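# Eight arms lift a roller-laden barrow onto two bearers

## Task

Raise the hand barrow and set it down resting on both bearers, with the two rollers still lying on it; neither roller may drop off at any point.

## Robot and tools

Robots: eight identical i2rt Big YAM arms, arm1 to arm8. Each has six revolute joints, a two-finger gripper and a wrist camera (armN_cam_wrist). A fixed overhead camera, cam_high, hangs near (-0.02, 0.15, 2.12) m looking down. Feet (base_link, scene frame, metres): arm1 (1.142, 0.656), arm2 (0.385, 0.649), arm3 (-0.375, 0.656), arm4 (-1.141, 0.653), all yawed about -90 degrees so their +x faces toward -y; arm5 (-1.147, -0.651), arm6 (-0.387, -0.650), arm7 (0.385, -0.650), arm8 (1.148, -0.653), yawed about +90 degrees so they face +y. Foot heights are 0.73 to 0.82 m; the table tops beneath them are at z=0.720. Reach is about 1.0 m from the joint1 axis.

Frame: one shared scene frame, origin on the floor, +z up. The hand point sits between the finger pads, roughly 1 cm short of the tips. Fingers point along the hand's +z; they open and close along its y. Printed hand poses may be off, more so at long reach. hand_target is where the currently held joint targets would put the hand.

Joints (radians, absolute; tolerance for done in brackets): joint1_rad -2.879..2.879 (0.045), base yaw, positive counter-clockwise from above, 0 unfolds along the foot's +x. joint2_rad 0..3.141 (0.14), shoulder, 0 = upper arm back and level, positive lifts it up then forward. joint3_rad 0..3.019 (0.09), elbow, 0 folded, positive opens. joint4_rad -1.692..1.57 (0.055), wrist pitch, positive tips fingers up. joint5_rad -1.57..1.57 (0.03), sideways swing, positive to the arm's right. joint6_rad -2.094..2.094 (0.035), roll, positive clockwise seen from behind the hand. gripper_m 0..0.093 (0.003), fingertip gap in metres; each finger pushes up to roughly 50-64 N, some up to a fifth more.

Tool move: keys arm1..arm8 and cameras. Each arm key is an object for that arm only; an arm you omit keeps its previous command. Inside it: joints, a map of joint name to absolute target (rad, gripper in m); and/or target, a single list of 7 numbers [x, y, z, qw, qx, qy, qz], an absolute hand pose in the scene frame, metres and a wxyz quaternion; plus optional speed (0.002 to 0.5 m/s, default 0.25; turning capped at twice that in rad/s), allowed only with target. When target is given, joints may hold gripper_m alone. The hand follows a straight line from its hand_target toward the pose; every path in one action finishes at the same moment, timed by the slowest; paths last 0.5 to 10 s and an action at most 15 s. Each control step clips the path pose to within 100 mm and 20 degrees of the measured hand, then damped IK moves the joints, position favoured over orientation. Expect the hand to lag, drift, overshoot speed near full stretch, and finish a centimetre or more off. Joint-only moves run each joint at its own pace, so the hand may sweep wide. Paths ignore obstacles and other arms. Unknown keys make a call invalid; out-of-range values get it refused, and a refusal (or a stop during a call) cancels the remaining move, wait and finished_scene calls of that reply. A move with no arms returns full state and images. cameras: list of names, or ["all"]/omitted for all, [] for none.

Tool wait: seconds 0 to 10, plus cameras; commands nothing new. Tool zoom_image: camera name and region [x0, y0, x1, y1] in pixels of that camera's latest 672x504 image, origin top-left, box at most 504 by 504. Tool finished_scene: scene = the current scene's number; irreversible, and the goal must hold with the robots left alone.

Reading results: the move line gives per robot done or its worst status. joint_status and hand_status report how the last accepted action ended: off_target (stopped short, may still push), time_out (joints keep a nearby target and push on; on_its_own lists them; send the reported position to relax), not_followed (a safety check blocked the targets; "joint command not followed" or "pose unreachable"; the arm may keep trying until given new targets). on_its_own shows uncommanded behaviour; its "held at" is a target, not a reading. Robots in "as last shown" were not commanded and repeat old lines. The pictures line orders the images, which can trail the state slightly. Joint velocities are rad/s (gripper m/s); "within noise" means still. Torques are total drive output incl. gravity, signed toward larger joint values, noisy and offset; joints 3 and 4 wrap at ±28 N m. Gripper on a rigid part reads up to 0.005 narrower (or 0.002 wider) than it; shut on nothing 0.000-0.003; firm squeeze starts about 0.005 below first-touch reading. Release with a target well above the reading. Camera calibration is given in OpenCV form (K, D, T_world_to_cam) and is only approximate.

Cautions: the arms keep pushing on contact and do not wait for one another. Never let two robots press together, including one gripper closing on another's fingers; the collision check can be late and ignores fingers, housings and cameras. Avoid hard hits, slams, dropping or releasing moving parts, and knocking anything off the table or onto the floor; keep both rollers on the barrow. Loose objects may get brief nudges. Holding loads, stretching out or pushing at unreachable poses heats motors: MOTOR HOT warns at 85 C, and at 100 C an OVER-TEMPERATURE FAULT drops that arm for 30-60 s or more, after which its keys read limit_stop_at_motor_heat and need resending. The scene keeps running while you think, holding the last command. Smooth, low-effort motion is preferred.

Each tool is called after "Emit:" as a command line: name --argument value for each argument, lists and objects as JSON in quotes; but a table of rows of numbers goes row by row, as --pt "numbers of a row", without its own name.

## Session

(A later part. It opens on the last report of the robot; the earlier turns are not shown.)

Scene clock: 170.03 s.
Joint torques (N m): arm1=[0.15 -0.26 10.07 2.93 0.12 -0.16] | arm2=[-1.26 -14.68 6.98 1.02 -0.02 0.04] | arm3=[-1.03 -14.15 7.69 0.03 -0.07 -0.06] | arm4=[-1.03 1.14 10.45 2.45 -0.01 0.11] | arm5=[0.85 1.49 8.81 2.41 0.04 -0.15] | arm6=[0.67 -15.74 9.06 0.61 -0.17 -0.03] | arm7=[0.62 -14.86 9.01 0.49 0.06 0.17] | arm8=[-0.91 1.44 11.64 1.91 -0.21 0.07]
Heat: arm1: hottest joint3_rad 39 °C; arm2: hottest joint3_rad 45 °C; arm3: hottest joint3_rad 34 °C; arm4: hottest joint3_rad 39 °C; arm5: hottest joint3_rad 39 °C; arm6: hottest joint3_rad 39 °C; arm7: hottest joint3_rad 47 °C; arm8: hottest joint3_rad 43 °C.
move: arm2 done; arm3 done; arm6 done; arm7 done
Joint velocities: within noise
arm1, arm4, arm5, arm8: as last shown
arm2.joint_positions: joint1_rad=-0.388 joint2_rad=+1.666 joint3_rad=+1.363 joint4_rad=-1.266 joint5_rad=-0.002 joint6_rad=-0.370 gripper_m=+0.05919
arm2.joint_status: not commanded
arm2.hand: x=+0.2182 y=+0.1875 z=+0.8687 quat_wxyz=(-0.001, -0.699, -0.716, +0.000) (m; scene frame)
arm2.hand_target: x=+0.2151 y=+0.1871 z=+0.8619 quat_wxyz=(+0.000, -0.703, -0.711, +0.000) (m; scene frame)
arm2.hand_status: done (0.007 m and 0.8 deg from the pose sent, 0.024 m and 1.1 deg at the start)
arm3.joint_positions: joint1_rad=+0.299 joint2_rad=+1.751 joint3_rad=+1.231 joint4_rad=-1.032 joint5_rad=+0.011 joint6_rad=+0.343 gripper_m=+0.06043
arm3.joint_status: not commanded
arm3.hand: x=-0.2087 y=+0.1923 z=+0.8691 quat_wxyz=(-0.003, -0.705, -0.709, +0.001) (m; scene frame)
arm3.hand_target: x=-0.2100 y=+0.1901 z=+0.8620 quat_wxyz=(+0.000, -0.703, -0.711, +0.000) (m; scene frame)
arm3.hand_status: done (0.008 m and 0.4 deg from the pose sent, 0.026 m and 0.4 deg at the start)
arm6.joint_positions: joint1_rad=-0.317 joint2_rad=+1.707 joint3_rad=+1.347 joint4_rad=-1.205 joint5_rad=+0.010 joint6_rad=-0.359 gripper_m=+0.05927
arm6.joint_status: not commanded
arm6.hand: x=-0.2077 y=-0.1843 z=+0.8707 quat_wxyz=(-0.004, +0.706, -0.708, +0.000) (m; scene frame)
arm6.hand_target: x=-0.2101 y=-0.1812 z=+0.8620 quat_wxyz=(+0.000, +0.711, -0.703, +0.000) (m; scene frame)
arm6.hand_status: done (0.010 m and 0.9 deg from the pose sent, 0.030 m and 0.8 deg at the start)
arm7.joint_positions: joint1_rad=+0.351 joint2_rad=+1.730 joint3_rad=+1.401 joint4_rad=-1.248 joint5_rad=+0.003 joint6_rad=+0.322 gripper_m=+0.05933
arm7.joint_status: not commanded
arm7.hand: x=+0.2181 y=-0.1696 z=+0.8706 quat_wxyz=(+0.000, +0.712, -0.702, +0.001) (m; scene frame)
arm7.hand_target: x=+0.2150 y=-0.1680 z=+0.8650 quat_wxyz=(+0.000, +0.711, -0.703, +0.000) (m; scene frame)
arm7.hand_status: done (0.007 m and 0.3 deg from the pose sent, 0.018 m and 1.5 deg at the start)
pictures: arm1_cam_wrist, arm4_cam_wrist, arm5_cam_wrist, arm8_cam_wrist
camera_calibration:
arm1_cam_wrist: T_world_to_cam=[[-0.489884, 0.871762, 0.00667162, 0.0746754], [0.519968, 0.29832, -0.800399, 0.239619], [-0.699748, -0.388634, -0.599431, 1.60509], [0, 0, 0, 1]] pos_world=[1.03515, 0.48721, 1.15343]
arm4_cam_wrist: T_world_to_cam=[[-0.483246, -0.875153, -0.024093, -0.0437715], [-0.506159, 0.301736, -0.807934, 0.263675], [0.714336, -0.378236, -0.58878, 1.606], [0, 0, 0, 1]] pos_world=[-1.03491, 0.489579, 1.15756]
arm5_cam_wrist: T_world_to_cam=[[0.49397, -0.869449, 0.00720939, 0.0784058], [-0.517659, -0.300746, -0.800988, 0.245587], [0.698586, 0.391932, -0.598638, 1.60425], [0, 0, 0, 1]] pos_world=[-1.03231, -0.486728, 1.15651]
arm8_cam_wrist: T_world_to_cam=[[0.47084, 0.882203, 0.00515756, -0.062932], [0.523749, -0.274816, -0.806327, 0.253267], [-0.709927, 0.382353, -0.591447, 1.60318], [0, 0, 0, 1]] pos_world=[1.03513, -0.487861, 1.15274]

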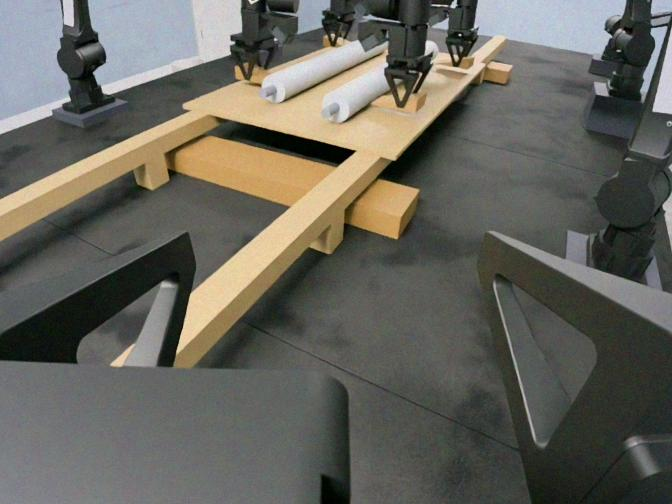

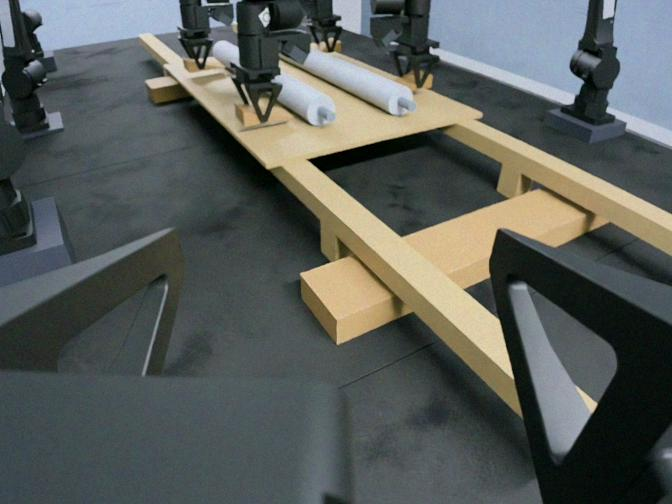

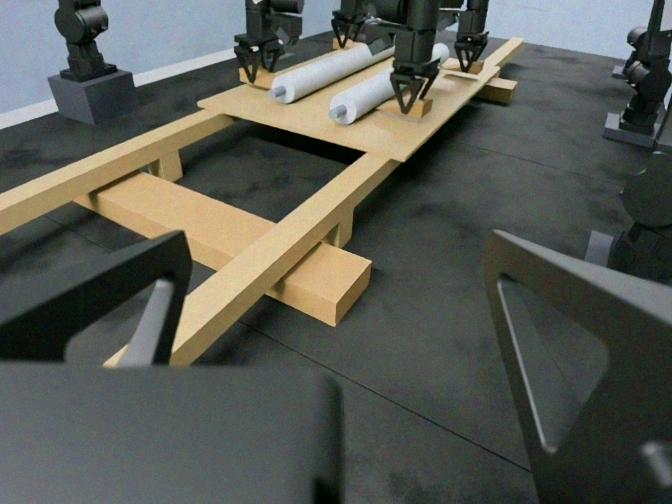

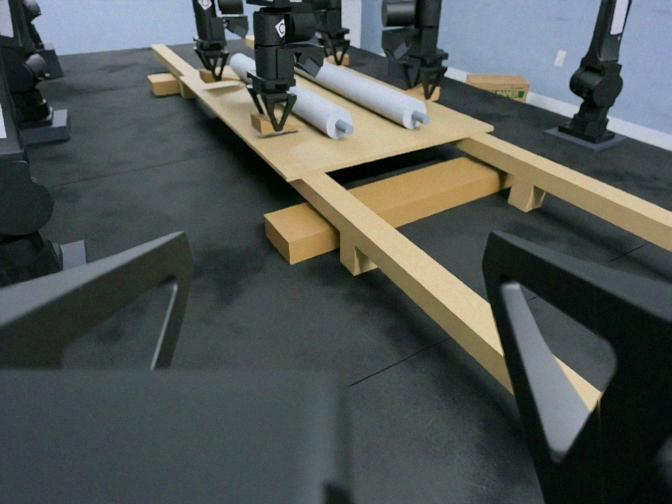

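Emit:
move --arm2 '{"target":[0.215,0.177,0.849,0,0.7034,0.7108,0],"speed":0.03}' --arm3 '{"target":[-0.210,0.180,0.849,0,0.7034,0.7108,0],"speed":0.03}' --arm6 '{"target":[-0.210,-0.173,0.849,0,0.7108,-0.7034,0],"speed":0.03}' --arm7 '{"target":[0.215,-0.158,0.851,0,0.7108,-0.7034,0],"speed":0.03}' --cameras '["arm1_cam_wrist","arm4_cam_wrist","arm5_cam_wrist","arm8_cam_wrist"]'

Emit:
zoom_image --camera "arm1_cam_wrist" --region '[220, 20, 480, 150]'

Emit:
zoom_image --camera "arm4_cam_wrist" --region '[170, 20, 450, 150]'

Emit:
zoom_image --camera "arm5_cam_wrist" --region '[230, 20, 490, 150]'

Emit:
zoom_image --camera "arm8_cam_wrist" --region '[180, 20, 460, 160]'

Scene clock: 175.47 s.
Joint torques (N m): arm1=[0.03 -0.09 10.26 3.08 0.12 -0.14] | arm2=[-0.67 -15.03 7.62 0.95 -0.03 0.08] | arm3=[-1.44 -14.21 8.99 0.08 -0.07 -0.1] | arm4=[-1.03 1.14 10.45 2.45 -0.01 0.11] | arm5=[0.97 1.38 8.83 2.37 0.04 -0.14] | arm6=[1.08 -16.15 9.4 0.66 -0.17 0.02] | arm7=[-0.09 -14.92 9.74 0.54 0.08 0.08] | arm8=[-0.91 1.44 11.64 1.91 -0.21 0.07]
Heat: arm1: hottest joint3_rad 39 °C; arm2: hottest joint3_rad 45 °C; arm3: hottest joint3_rad 34 °C; arm4: hottest joint3_rad 38 °C; arm5: hottest joint3_rad 38 °C; arm6: hottest joint3_rad 39 °C; arm7: hottest joint3_rad 46 °C; arm8: hottest joint3_rad 43 °C.
move: arm2 done; arm3 done; arm6 done; arm7 done
Joint velocities: within noise
arm1, arm4, arm5, arm8: as last shown
arm2.joint_positions: joint1_rad=-0.388 joint2_rad=+1.701 joint3_rad=+1.363 joint4_rad=-1.240 joint5_rad=-0.002 joint6_rad=-0.367 gripper_m=+0.05919
arm2.joint_status: not commanded
arm2.hand: x=+0.2161 y=+0.1815 z=+0.8523 quat_wxyz=(+0.001, -0.700, -0.714, -0.004) (m; scene frame)
arm2.hand_target: x=+0.2151 y=+0.1771 z=+0.8491 quat_wxyz=(+0.000, -0.703, -0.711, +0.000) (m; scene frame)
arm2.hand_status: done (0.006 m and 0.8 deg from the pose sent, 0.023 m and 0.8 deg at the start)
arm3.joint_positions: joint1_rad=+0.297 joint2_rad=+1.788 joint3_rad=+1.231 joint4_rad=-1.010 joint5_rad=+0.011 joint6_rad=+0.341 gripper_m=+0.06043
arm3.joint_status: not commanded
arm3.hand: x=-0.2089 y=+0.1899 z=+0.8519 quat_wxyz=(+0.004, -0.705, -0.710, -0.002) (m; scene frame)
arm3.hand_target: x=-0.2101 y=+0.1802 z=+0.8490 quat_wxyz=(+0.000, -0.703, -0.711, +0.000) (m; scene frame)
arm3.hand_status: done (0.010 m and 0.5 deg from the pose sent, 0.024 m and 0.4 deg at the start)
arm6.joint_positions: joint1_rad=-0.315 joint2_rad=+1.738 joint3_rad=+1.347 joint4_rad=-1.180 joint5_rad=+0.010 joint6_rad=-0.359 gripper_m=+0.05927
arm6.joint_status: not commanded
arm6.hand: x=-0.2065 y=-0.1788 z=+0.8559 quat_wxyz=(-0.002, +0.706, -0.708, +0.001) (m; scene frame)
arm6.hand_target: x=-0.2101 y=-0.1732 z=+0.8490 quat_wxyz=(+0.000, +0.711, -0.703, +0.000) (m; scene frame)
arm6.hand_status: done (0.010 m and 0.7 deg from the pose sent, 0.025 m and 0.9 deg at the start)
arm7.joint_positions: joint1_rad=+0.351 joint2_rad=+1.759 joint3_rad=+1.401 joint4_rad=-1.222 joint5_rad=+0.003 joint6_rad=+0.322 gripper_m=+0.05933
arm7.joint_status: not commanded
arm7.hand: x=+0.2161 y=-0.1640 z=+0.8565 quat_wxyz=(+0.000, +0.712, -0.702, +0.002) (m; scene frame)
arm7.hand_target: x=+0.2151 y=-0.1581 z=+0.8511 quat_wxyz=(+0.000, +0.711, -0.703, +0.000) (m; scene frame)
arm7.hand_status: done (0.008 m and 0.4 deg from the pose sent, 0.023 m and 0.3 deg at the start)
pictures: arm1_cam_wrist, arm4_cam_wrist, arm5_cam_wrist, arm8_cam_wrist
camera_calibration:
arm1_cam_wrist: T_world_to_cam=[[-0.489884, 0.871762, 0.00667162, 0.0746754], [0.519968, 0.29832, -0.800399, 0.239619], [-0.699748, -0.388634, -0.599431, 1.60509], [0, 0, 0, 1]] pos_world=[1.03515, 0.48721, 1.15343]
arm4_cam_wrist: T_world_to_cam=[[-0.483246, -0.875153, -0.024093, -0.0437715], [-0.506159, 0.301736, -0.807934, 0.263675], [0.714336, -0.378236, -0.58878, 1.606], [0, 0, 0, 1]] pos_world=[-1.03491, 0.489579, 1.15756]
arm5_cam_wrist: T_world_to_cam=[[0.49397, -0.869449, 0.00720939, 0.0784058], [-0.517659, -0.300746, -0.800988, 0.245587], [0.698586, 0.391932, -0.598638, 1.60425], [0, 0, 0, 1]] pos_world=[-1.03231, -0.486728, 1.15651]
arm8_cam_wrist: T_world_to_cam=[[0.47084, 0.882203, 0.00515756, -0.062932], [0.523749, -0.274816, -0.806327, 0.253267], [-0.709927, 0.382353, -0.591447, 1.60318], [0, 0, 0, 1]] pos_world=[1.03513, -0.487861, 1.15274]

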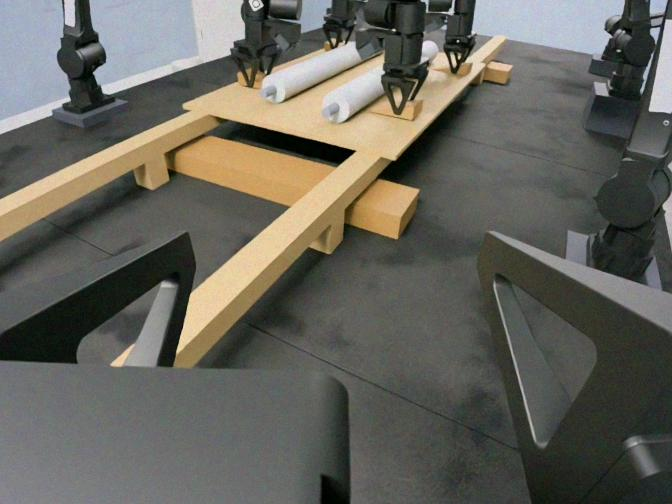

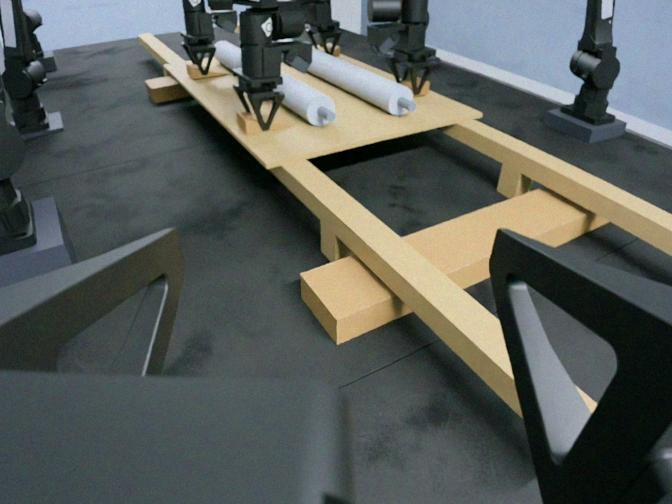

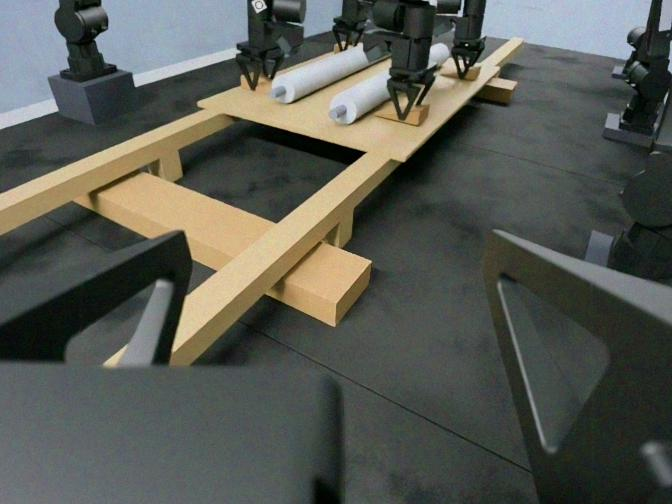

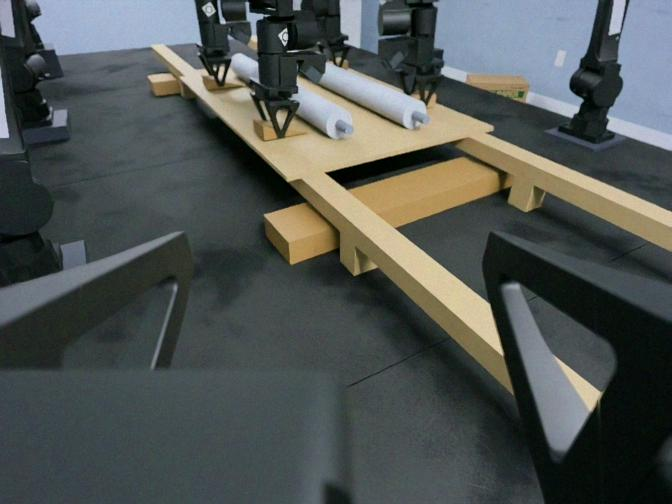

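Scaled by 1.938 from the camera's 672x504 image, which has a finer 960x720 frame.

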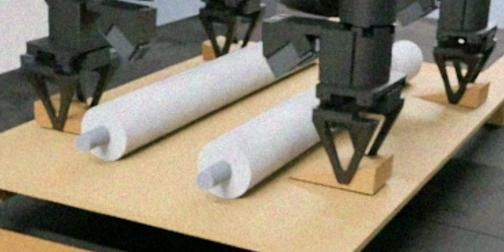

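Scaled by 1.800 from the camera's 672x504 image, which has a finer 960x720 frame.

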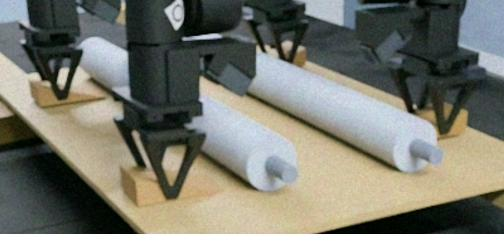

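Scaled by 1.938 from the camera's 672x504 image, which has a finer 960x720 frame.

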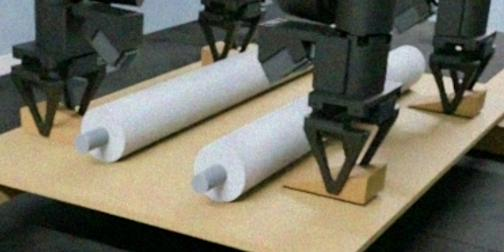

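Scaled by 1.800 from the camera's 672x504 image, which has a finer 960x720 frame.

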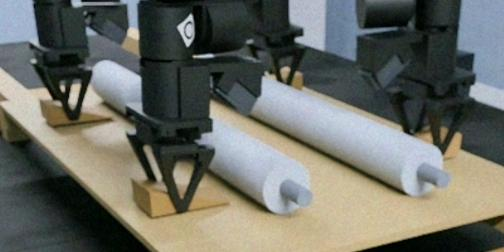

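Emit:
move --arm2 '{"target":[0.215,0.160,0.853,0,0.7034,0.7108,0],"speed":0.03}' --arm3 '{"target":[-0.210,0.163,0.853,0,0.7034,0.7108,0],"speed":0.03}' --arm6 '{"target":[-0.210,-0.160,0.851,0,0.7108,-0.7034,0],"speed":0.03}' --arm7 '{"target":[0.215,-0.143,0.852,0,0.7108,-0.7034,0],"speed":0.03}' --cameras '["all"]'

Emit:
zoom_image --camera "arm1_cam_wrist" --region '[220, 20, 480, 150]'

Emit:
zoom_image --camera "arm4_cam_wrist" --region '[170, 20, 450, 150]'

Emit:
zoom_image --camera "arm5_cam_wrist" --region '[230, 20, 490, 150]'

Emit:
zoom_image --camera "arm8_cam_wrist" --region '[180, 20, 460, 160]'

Emit:
zoom_image --camera "cam_high" --region '[240, 190, 420, 330]'

Scene clock: 181.90 s.
Joint torques (N m): arm1=[0.09 -0.09 10.14 3 0.14 -0.14] | arm2=[0.03 -13.98 11.02 0.06 -0.03 0.06] | arm3=[-1.44 -14.27 10.86 -0.59 -0.08 -0.1] | arm4=[-1.03 1.14 10.45 2.44 -0.01 0.11] | arm5=[0.97 1.44 8.84 2.36 0.05 -0.14] | arm6=[1.03 -15.33 12.25 0.01 -0.18 0.1] | arm7=[-0.79 -13.74 12.7 -0.03 0.08 -0.01] | arm8=[-0.91 1.44 11.63 1.91 -0.21 0.07]
Heat: arm1: hottest joint3_rad 39 °C; arm2: hottest joint3_rad 44 °C; arm3: hottest joint3_rad 35 °C; arm4: hottest joint3_rad 38 °C; arm5: hottest joint3_rad 38 °C; arm6: hottest joint3_rad 40 °C; arm7: hottest joint3_rad 45 °C; arm8: hottest joint3_rad 43 °C.
move: arm2 off_target; arm3 off_target; arm6 off_target; arm7 off_target
Joint velocities: within noise
arm1, arm4, arm5, arm8: as last shown
arm2.joint_positions: joint1_rad=-0.385 joint2_rad=+1.718 joint3_rad=+1.373 joint4_rad=-1.240 joint5_rad=-0.002 joint6_rad=-0.355 gripper_m=+0.05919
arm2.joint_status: not commanded
arm2.hand: x=+0.2162 y=+0.1774 z=+0.8478 quat_wxyz=(+0.002, -0.703, -0.711, -0.007) (m; scene frame)
arm2.hand_target: x=+0.2152 y=+0.1606 z=+0.8531 quat_wxyz=(+0.000, -0.703, -0.711, +0.000) (m; scene frame)
arm2.hand_status: off_target (0.018 m and 0.9 deg from the pose sent, 0.022 m and 0.8 deg at the start)
arm3.joint_positions: joint1_rad=+0.285 joint2_rad=+1.811 joint3_rad=+1.266 joint4_rad=-1.021 joint5_rad=+0.011 joint6_rad=+0.330 gripper_m=+0.06043
arm3.joint_status: not commanded
arm3.hand: x=-0.2106 y=+0.1777 z=+0.8521 quat_wxyz=(+0.003, -0.705, -0.709, -0.002) (m; scene frame)
arm3.hand_target: x=-0.2103 y=+0.1635 z=+0.8529 quat_wxyz=(+0.000, -0.703, -0.711, +0.000) (m; scene frame)
arm3.hand_status: off_target (0.015 m and 0.5 deg from the pose sent, 0.027 m and 0.5 deg at the start)
arm6.joint_positions: joint1_rad=-0.308 joint2_rad=+1.753 joint3_rad=+1.355 joint4_rad=-1.179 joint5_rad=+0.010 joint6_rad=-0.359 gripper_m=+0.05927
arm6.joint_status: not commanded
arm6.hand: x=-0.2093 y=-0.1751 z=+0.8509 quat_wxyz=(+0.002, +0.709, -0.705, +0.003) (m; scene frame)
arm6.hand_target: x=-0.2102 y=-0.1604 z=+0.8510 quat_wxyz=(+0.000, +0.711, -0.703, +0.000) (m; scene frame)
arm6.hand_status: off_target (0.015 m and 0.4 deg from the pose sent, 0.020 m and 0.8 deg at the start)
arm7.joint_positions: joint1_rad=+0.349 joint2_rad=+1.774 joint3_rad=+1.413 joint4_rad=-1.222 joint5_rad=+0.003 joint6_rad=+0.322 gripper_m=+0.05933
arm7.joint_status: not commanded
arm7.hand: x=+0.2159 y=-0.1598 z=+0.8529 quat_wxyz=(+0.001, +0.712, -0.703, +0.004) (m; scene frame)
arm7.hand_target: x=+0.2153 y=-0.1437 z=+0.8520 quat_wxyz=(+0.000, +0.711, -0.703, +0.000) (m; scene frame)
arm7.hand_status: off_target (0.017 m and 0.5 deg from the pose sent, 0.022 m and 0.4 deg at the start)
pictures: arm1_cam_wrist, arm2_cam_wrist, arm3_cam_wrist, arm4_cam_wrist, arm5_cam_wrist, arm6_cam_wrist, arm7_cam_wrist, arm8_cam_wrist, cam_high
camera_calibration:
arm1_cam_wrist: T_world_to_cam=[[-0.489884, 0.871762, 0.00667162, 0.0746754], [0.519968, 0.29832, -0.800399, 0.239619], [-0.699748, -0.388634, -0.599431, 1.60509], [0, 0, 0, 1]] pos_world=[1.03515, 0.48721, 1.15343]
arm2_cam_wrist: T_world_to_cam=[[-0.999894, -0.0109142, -0.00968479, 0.22684], [-0.0145435, 0.799275, 0.600789, -0.647125], [0.00118371, 0.600866, -0.799349, 0.696809], [0, 0, 0, 1]] pos_world=[0.216579, 0.101018, 0.947976]
arm3_cam_wrist: T_world_to_cam=[[-0.999862, -0.0158157, 0.00516563, -0.211915], [-0.00993833, 0.816731, 0.576932, -0.633832], [-0.0133435, 0.576801, -0.816776, 0.715523], [0, 0, 0, 1]] pos_world=[-0.208637, 0.101605, 0.951195]
arm4_cam_wrist: T_world_to_cam=[[-0.483246, -0.875153, -0.024093, -0.0437715], [-0.506159, 0.301736, -0.807934, 0.263675], [0.714336, -0.378236, -0.58878, 1.606], [0, 0, 0, 1]] pos_world=[-1.03491, 0.489579, 1.15756]
arm5_cam_wrist: T_world_to_cam=[[0.49397, -0.869449, 0.00720939, 0.0784058], [-0.517659, -0.300746, -0.800988, 0.245587], [0.698586, 0.391932, -0.598638, 1.60425], [0, 0, 0, 1]] pos_world=[-1.03231, -0.486728, 1.15651]
arm6_cam_wrist: T_world_to_cam=[[0.999866, -0.0159528, -0.00370055, 0.211485], [-0.010789, -0.811685, 0.583995, -0.636731], [-0.01232, -0.583877, -0.811749, 0.713875], [0, 0, 0, 1]] pos_world=[-0.209532, -0.0966364, 0.952117]
arm7_cam_wrist: T_world_to_cam=[[0.999685, 0.0198076, 0.0153822, -0.226385], [0.00697261, -0.808688, 0.588197, -0.627406], [0.0240902, -0.587905, -0.808572, 0.717209], [0, 0, 0, 1]] pos_world=[0.213411, -0.0812405, 0.952435]
arm8_cam_wrist: T_world_to_cam=[[0.47084, 0.882203, 0.00515756, -0.062932], [0.523749, -0.274816, -0.806327, 0.253267], [-0.709927, 0.382353, -0.591447, 1.60318], [0, 0, 0, 1]] pos_world=[1.03513, -0.487861, 1.15274]

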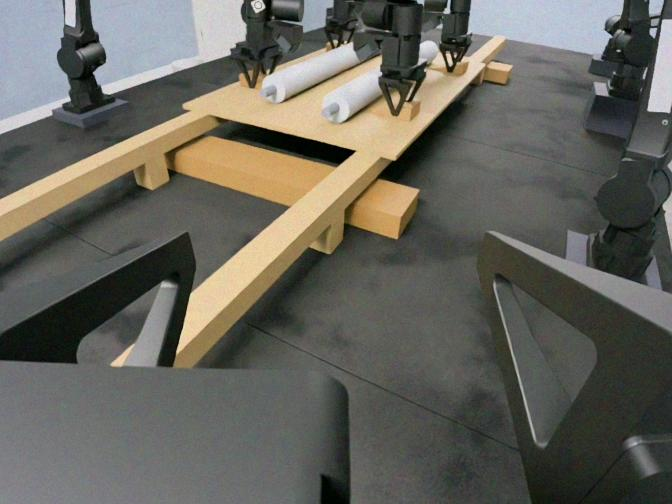

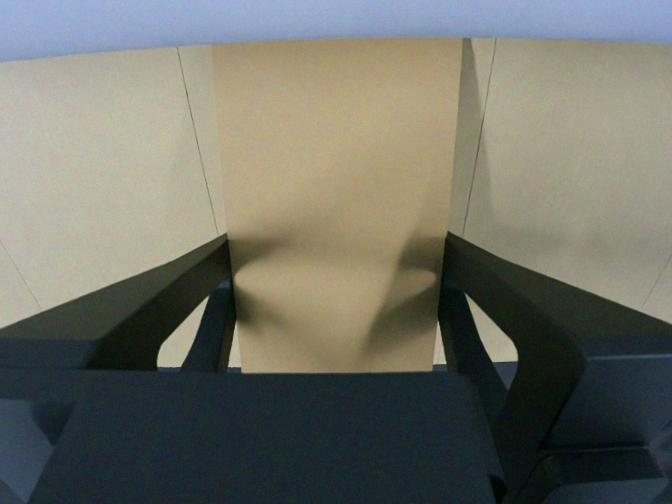

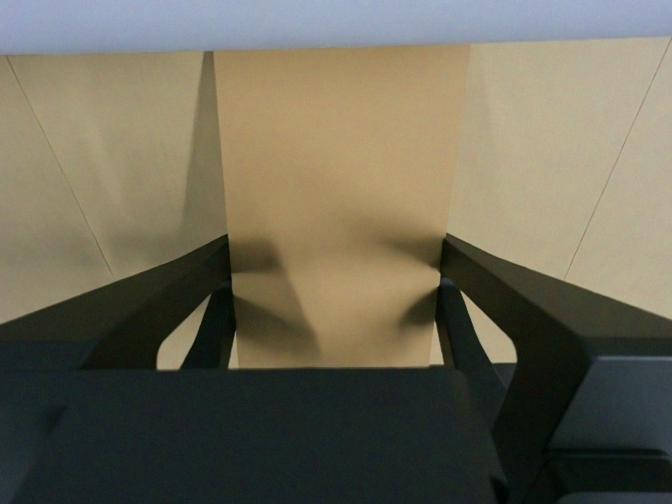

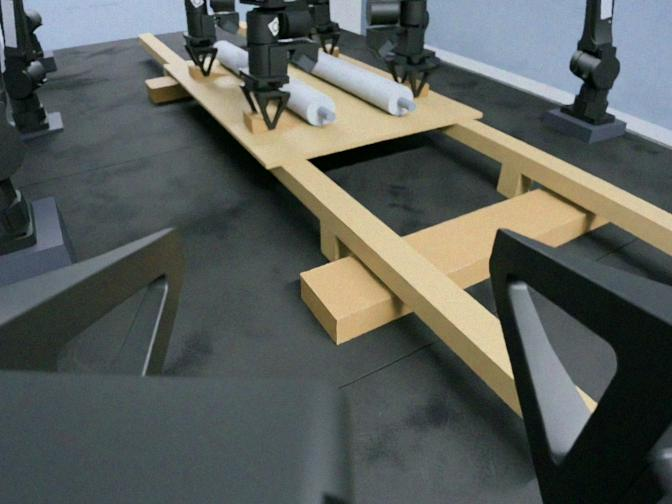

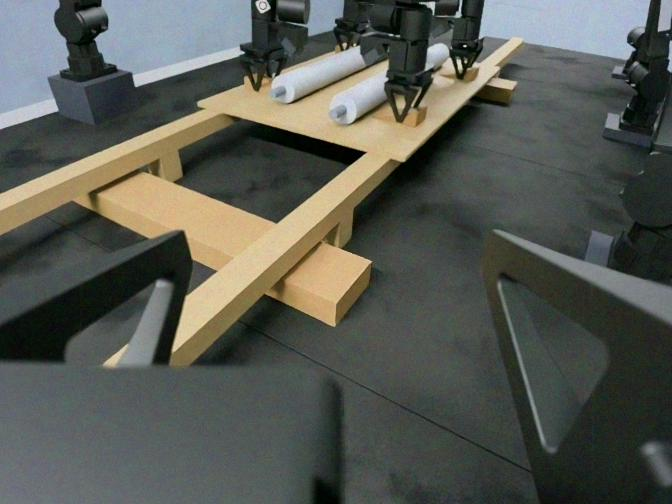

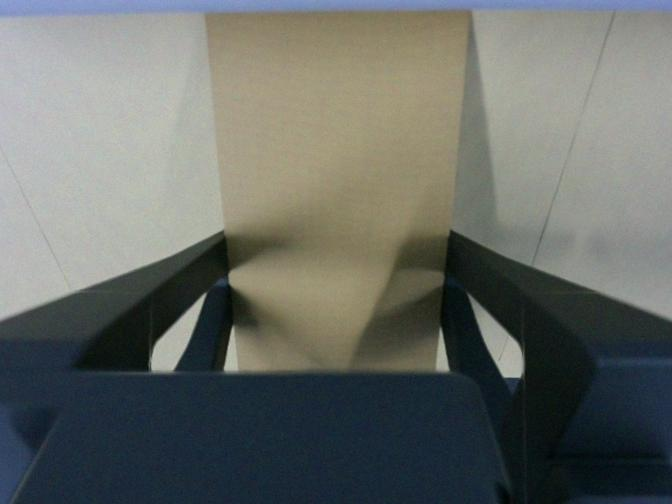

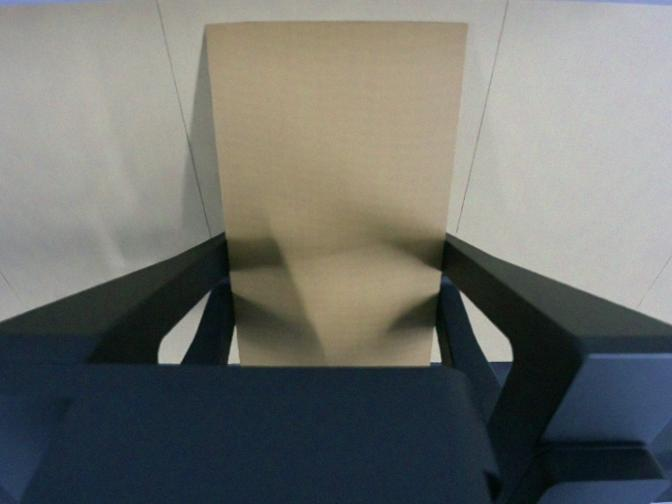

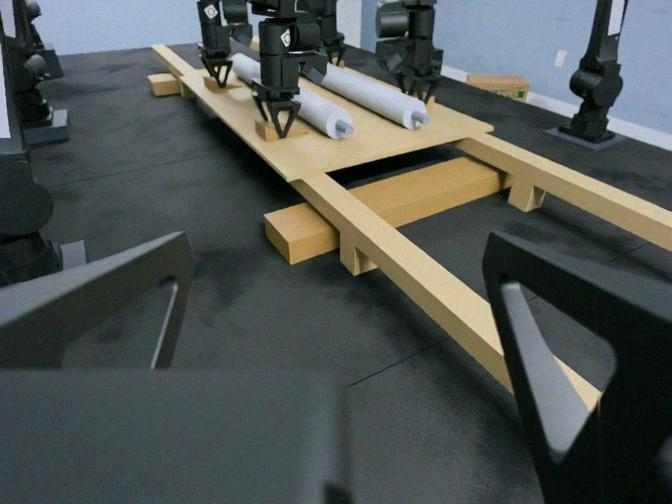

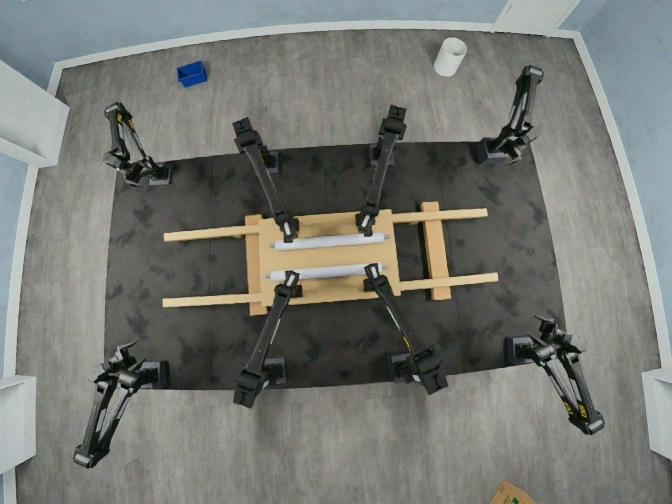

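Scaled by 1.938 from the camera's 672x504 image, which has a finer 960x720 frame.

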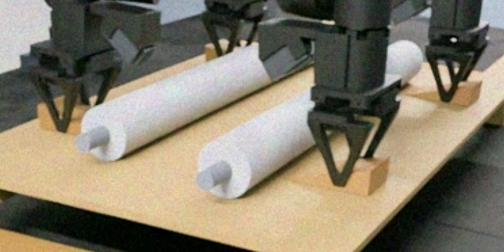

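Scaled by 1.800 from the camera's 672x504 image, which has a finer 960x720 frame.

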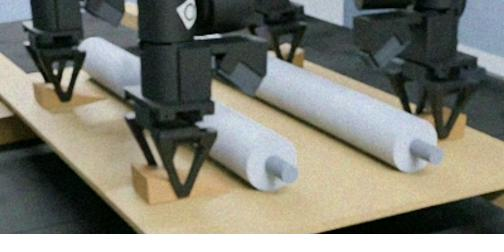

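Scaled by 1.938 from the camera's 672x504 image, which has a finer 960x720 frame.

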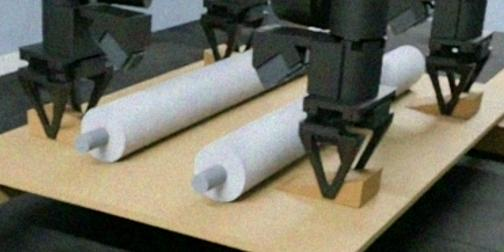

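Scaled by 1.800 from the camera's 672x504 image, which has a finer 960x720 frame.

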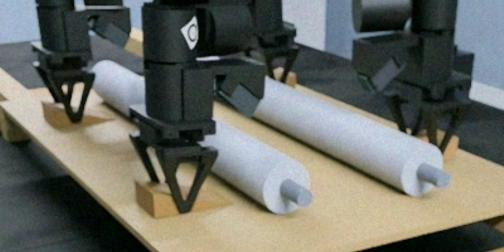

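Scaled by 2.800 from the camera's 672x504 image, which has a finer 960x720 frame.

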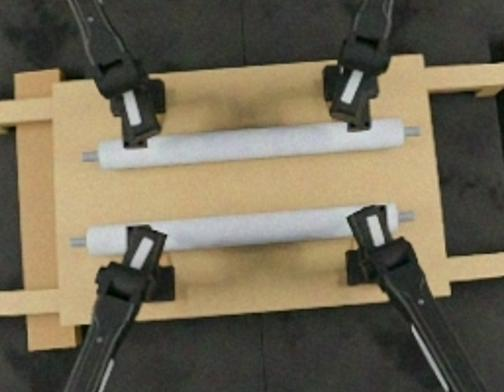

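Emit:
move --arm2 '{"target":[0.215,0.150,0.854,0,0.7034,0.7108,0],"speed":0.03}' --arm3 '{"target":[-0.210,0.152,0.854,0,0.7034,0.7108,0],"speed":0.03}' --arm6 '{"target":[-0.210,-0.143,0.852,0,0.7108,-0.7034,0],"speed":0.03}' --arm7 '{"target":[0.215,-0.123,0.853,0,0.7108,-0.7034,0],"speed":0.03}' --cameras '["arm2_cam_wrist","arm3_cam_wrist","arm6_cam_wrist","arm7_cam_wrist","arm1_cam_wrist","arm5_cam_wrist","cam_high"]'

Emit:
zoom_image --camera "arm1_cam_wrist" --region '[220, 20, 480, 150]'

Emit:
zoom_image --camera "arm5_cam_wrist" --region '[230, 20, 490, 150]'

Emit:
zoom_image --camera "cam_high" --region '[240, 190, 420, 330]'

Scene clock: 195.97 s.
Joint torques (N m): arm1=[0.03 -0.26 10.13 3.03 0.15 -0.15] | arm2=[0.03 -14.45 11.11 -0.08 -0.03 0.07] | arm3=[-1.49 -14.74 11.08 -0.59 -0.08 -0.11] | arm4=[-1.03 1.14 10.45 2.44 -0.01 0.11] | arm5=[1.03 1.44 8.81 2.4 0.05 -0.14] | arm6=[1.03 -16.15 12.4 -0.14 -0.18 0.21] | arm7=[-0.91 -14.33 12.97 -0.39 0.07 -0.06] | arm8=[-0.91 1.44 11.64 1.92 -0.21 0.07]
Heat: arm1: hottest joint3_rad 39 °C; arm2: hottest joint3_rad 46 °C; arm3: hottest joint3_rad 35 °C; arm4: hottest joint3_rad 38 °C; arm5: hottest joint3_rad 38 °C; arm6: hottest joint3_rad 39 °C; arm7: hottest joint3_rad 45 °C; arm8: hottest joint3_rad 42 °C.
move: arm2 off_target; arm3 off_target; arm6 off_target; arm7 off_target
Joint velocities: within noise
arm1, arm4, arm5, arm8: as last shown
arm2.joint_positions: joint1_rad=-0.379 joint2_rad=+1.742 joint3_rad=+1.406 joint4_rad=-1.247 joint5_rad=-0.002 joint6_rad=-0.349 gripper_m=+0.05919
arm2.joint_status: not commanded
arm2.hand: x=+0.2157 y=+0.1665 z=+0.8481 quat_wxyz=(+0.002, -0.703, -0.711, -0.006) (m; scene frame)
arm2.hand_target: x=+0.2152 y=+0.1505 z=+0.8540 quat_wxyz=(+0.000, -0.703, -0.711, +0.001) (m; scene frame)
arm2.hand_status: off_target (0.018 m and 0.7 deg from the pose sent, 0.028 m and 0.8 deg at the start)
arm3.joint_positions: joint1_rad=+0.279 joint2_rad=+1.833 joint3_rad=+1.302 joint4_rad=-1.035 joint5_rad=+0.011 joint6_rad=+0.323 gripper_m=+0.06043
arm3.joint_status: not commanded
arm3.hand: x=-0.2102 y=+0.1670 z=+0.8527 quat_wxyz=(+0.004, -0.705, -0.710, -0.002) (m; scene frame)
arm3.hand_target: x=-0.2102 y=+0.1524 z=+0.8540 quat_wxyz=(+0.000, -0.703, -0.711, +0.000) (m; scene frame)
arm3.hand_status: off_target (0.015 m and 0.5 deg from the pose sent, 0.026 m and 0.4 deg at the start)
arm6.joint_positions: joint1_rad=-0.296 joint2_rad=+1.792 joint3_rad=+1.410 joint4_rad=-1.195 joint5_rad=+0.010 joint6_rad=-0.358 gripper_m=+0.05927
arm6.joint_status: not commanded
arm6.hand: x=-0.2092 y=-0.1575 z=+0.8514 quat_wxyz=(+0.001, +0.713, -0.701, +0.002) (m; scene frame)
arm6.hand_target: x=-0.2103 y=-0.1434 z=+0.8519 quat_wxyz=(+0.000, +0.711, -0.703, +0.000) (m; scene frame)
arm6.hand_status: off_target (0.015 m and 0.5 deg from the pose sent, 0.032 m and 0.4 deg at the start)
arm7.joint_positions: joint1_rad=+0.338 joint2_rad=+1.821 joint3_rad=+1.480 joint4_rad=-1.235 joint5_rad=+0.003 joint6_rad=+0.316 gripper_m=+0.05933
arm7.joint_status: not commanded
arm7.hand: x=+0.2146 y=-0.1379 z=+0.8533 quat_wxyz=(+0.000, +0.710, -0.704, +0.001) (m; scene frame)
arm7.hand_target: x=+0.2152 y=-0.1236 z=+0.8529 quat_wxyz=(+0.000, +0.711, -0.703, +0.000) (m; scene frame)
arm7.hand_status: off_target (0.015 m and 0.2 deg from the pose sent, 0.037 m and 0.5 deg at the start)
pictures: arm1_cam_wrist, arm2_cam_wrist, arm3_cam_wrist, arm5_cam_wrist, arm6_cam_wrist, arm7_cam_wrist, cam_high
camera_calibration:
arm1_cam_wrist: T_world_to_cam=[[-0.489884, 0.871762, 0.00667162, 0.0746754], [0.519968, 0.29832, -0.800399, 0.239619], [-0.699748, -0.388634, -0.599431, 1.60509], [0, 0, 0, 1]] pos_world=[1.03515, 0.48721, 1.15343]
arm2_cam_wrist: T_world_to_cam=[[-0.999907, -0.0105697, -0.00864051, 0.225212], [-0.0136393, 0.800779, 0.598805, -0.637351], [0.000589946, 0.598867, -0.800849, 0.705224], [0, 0, 0, 1]] pos_world=[0.216082, 0.0904225, 0.948372]
arm3_cam_wrist: T_world_to_cam=[[-0.999855, -0.0161164, 0.00555154, -0.211927], [-0.00994552, 0.816071, 0.577867, -0.626126], [-0.0138436, 0.577728, -0.816112, 0.721348], [0, 0, 0, 1]] pos_world=[-0.208137, 0.0908054, 0.951695]
arm5_cam_wrist: T_world_to_cam=[[0.49397, -0.869449, 0.00720939, 0.0784058], [-0.517659, -0.300746, -0.800988, 0.245587], [0.698586, 0.391932, -0.598638, 1.60425], [0, 0, 0, 1]] pos_world=[-1.03231, -0.486728, 1.15651]
arm6_cam_wrist: T_world_to_cam=[[0.999983, -0.00495288, -0.00310978, 0.212916], [-0.00221281, -0.812653, 0.582744, -0.620107], [-0.00541343, -0.582727, -0.81265, 0.726997], [0, 0, 0, 1]] pos_world=[-0.210349, -0.0792368, 0.95282]
arm7_cam_wrist: T_world_to_cam=[[0.999803, 0.0150126, 0.0129971, -0.224169], [0.00463555, -0.812908, 0.582374, -0.605059], [0.0193084, -0.582199, -0.812817, 0.735916], [0, 0, 0, 1]] pos_world=[0.212721, -0.0600419, 0.95345]

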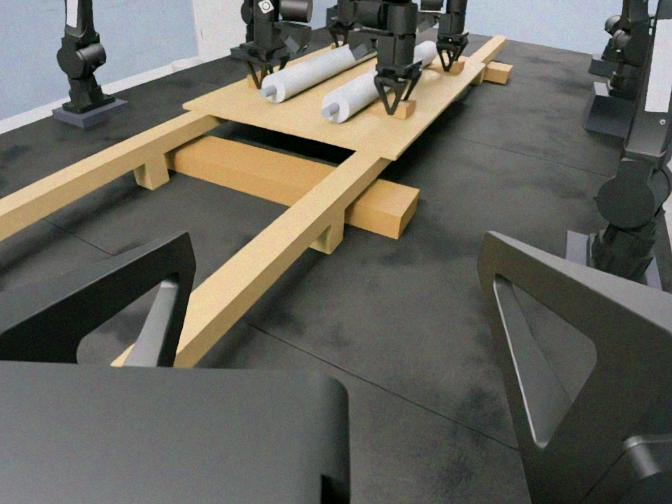

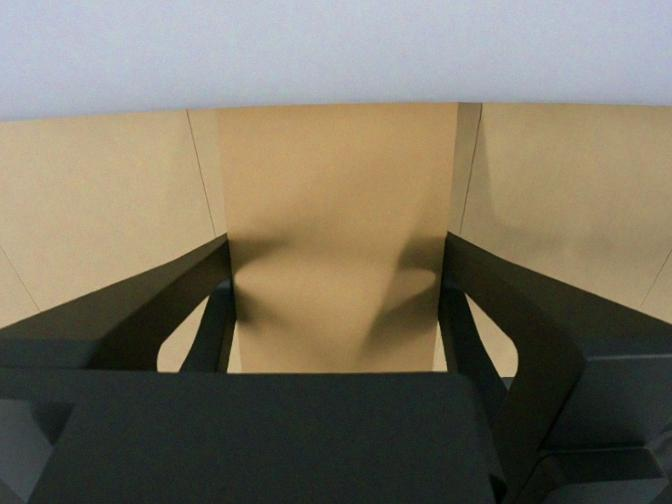

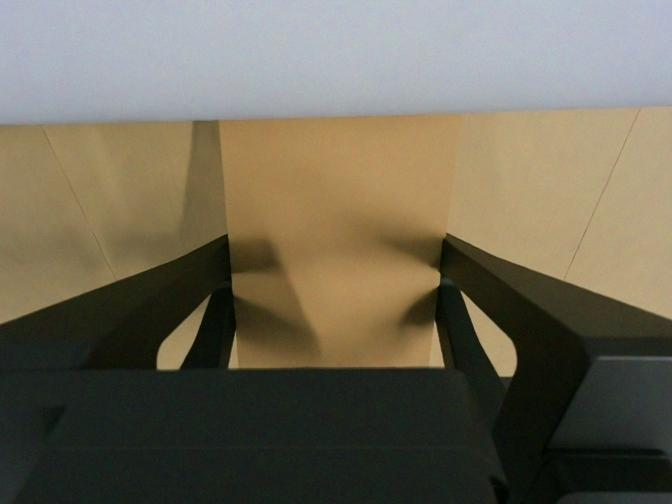

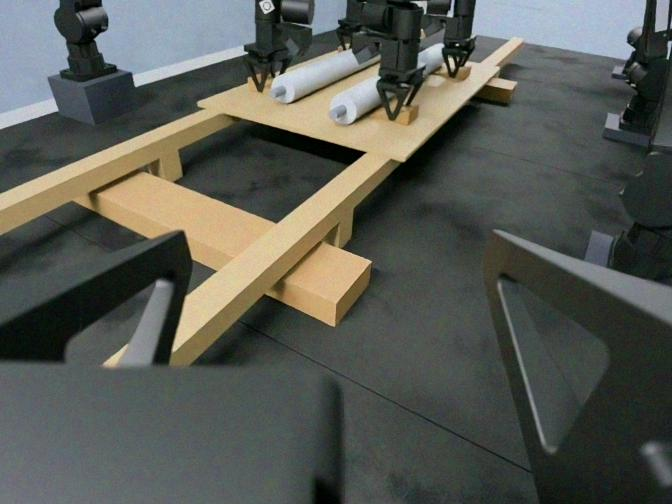

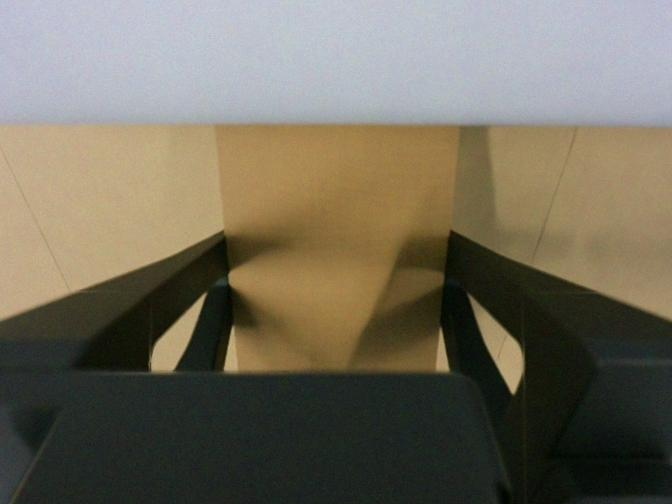

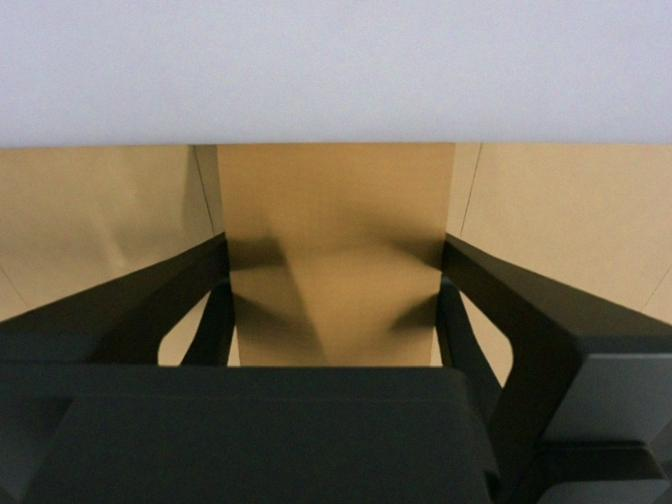

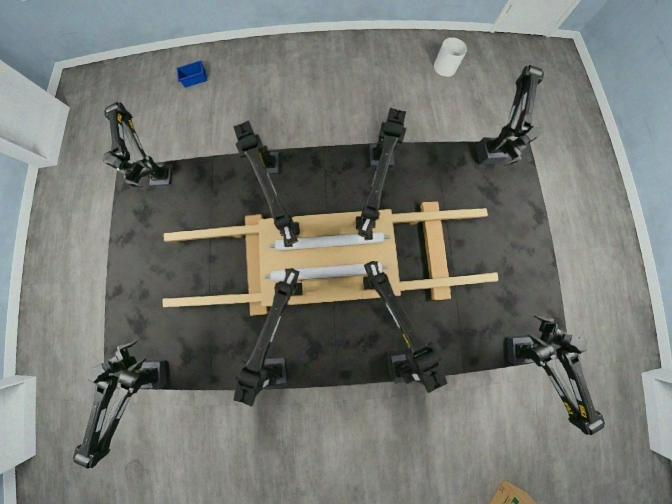

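Scaled by 1.938 from the camera's 672x504 image, which has a finer 960x720 frame.

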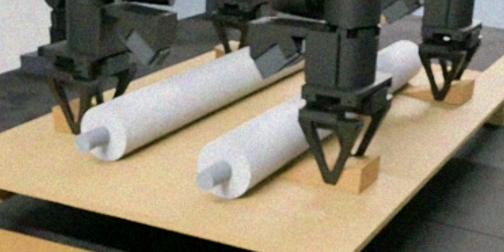

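Scaled by 1.938 from the camera's 672x504 image, which has a finer 960x720 frame.

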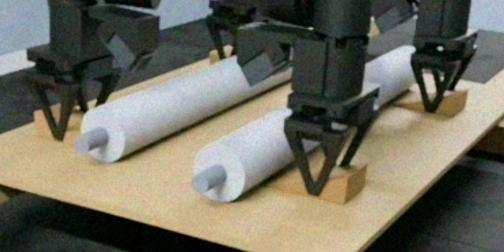

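Scaled by 2.800 from the camera's 672x504 image, which has a finer 960x720 frame.

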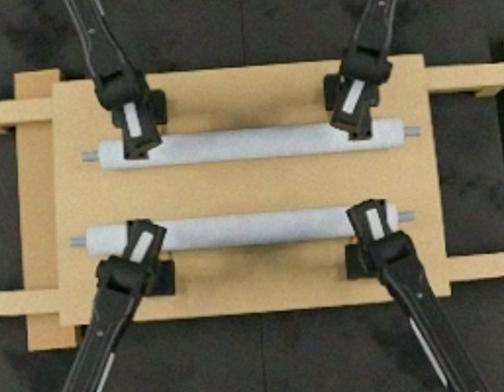

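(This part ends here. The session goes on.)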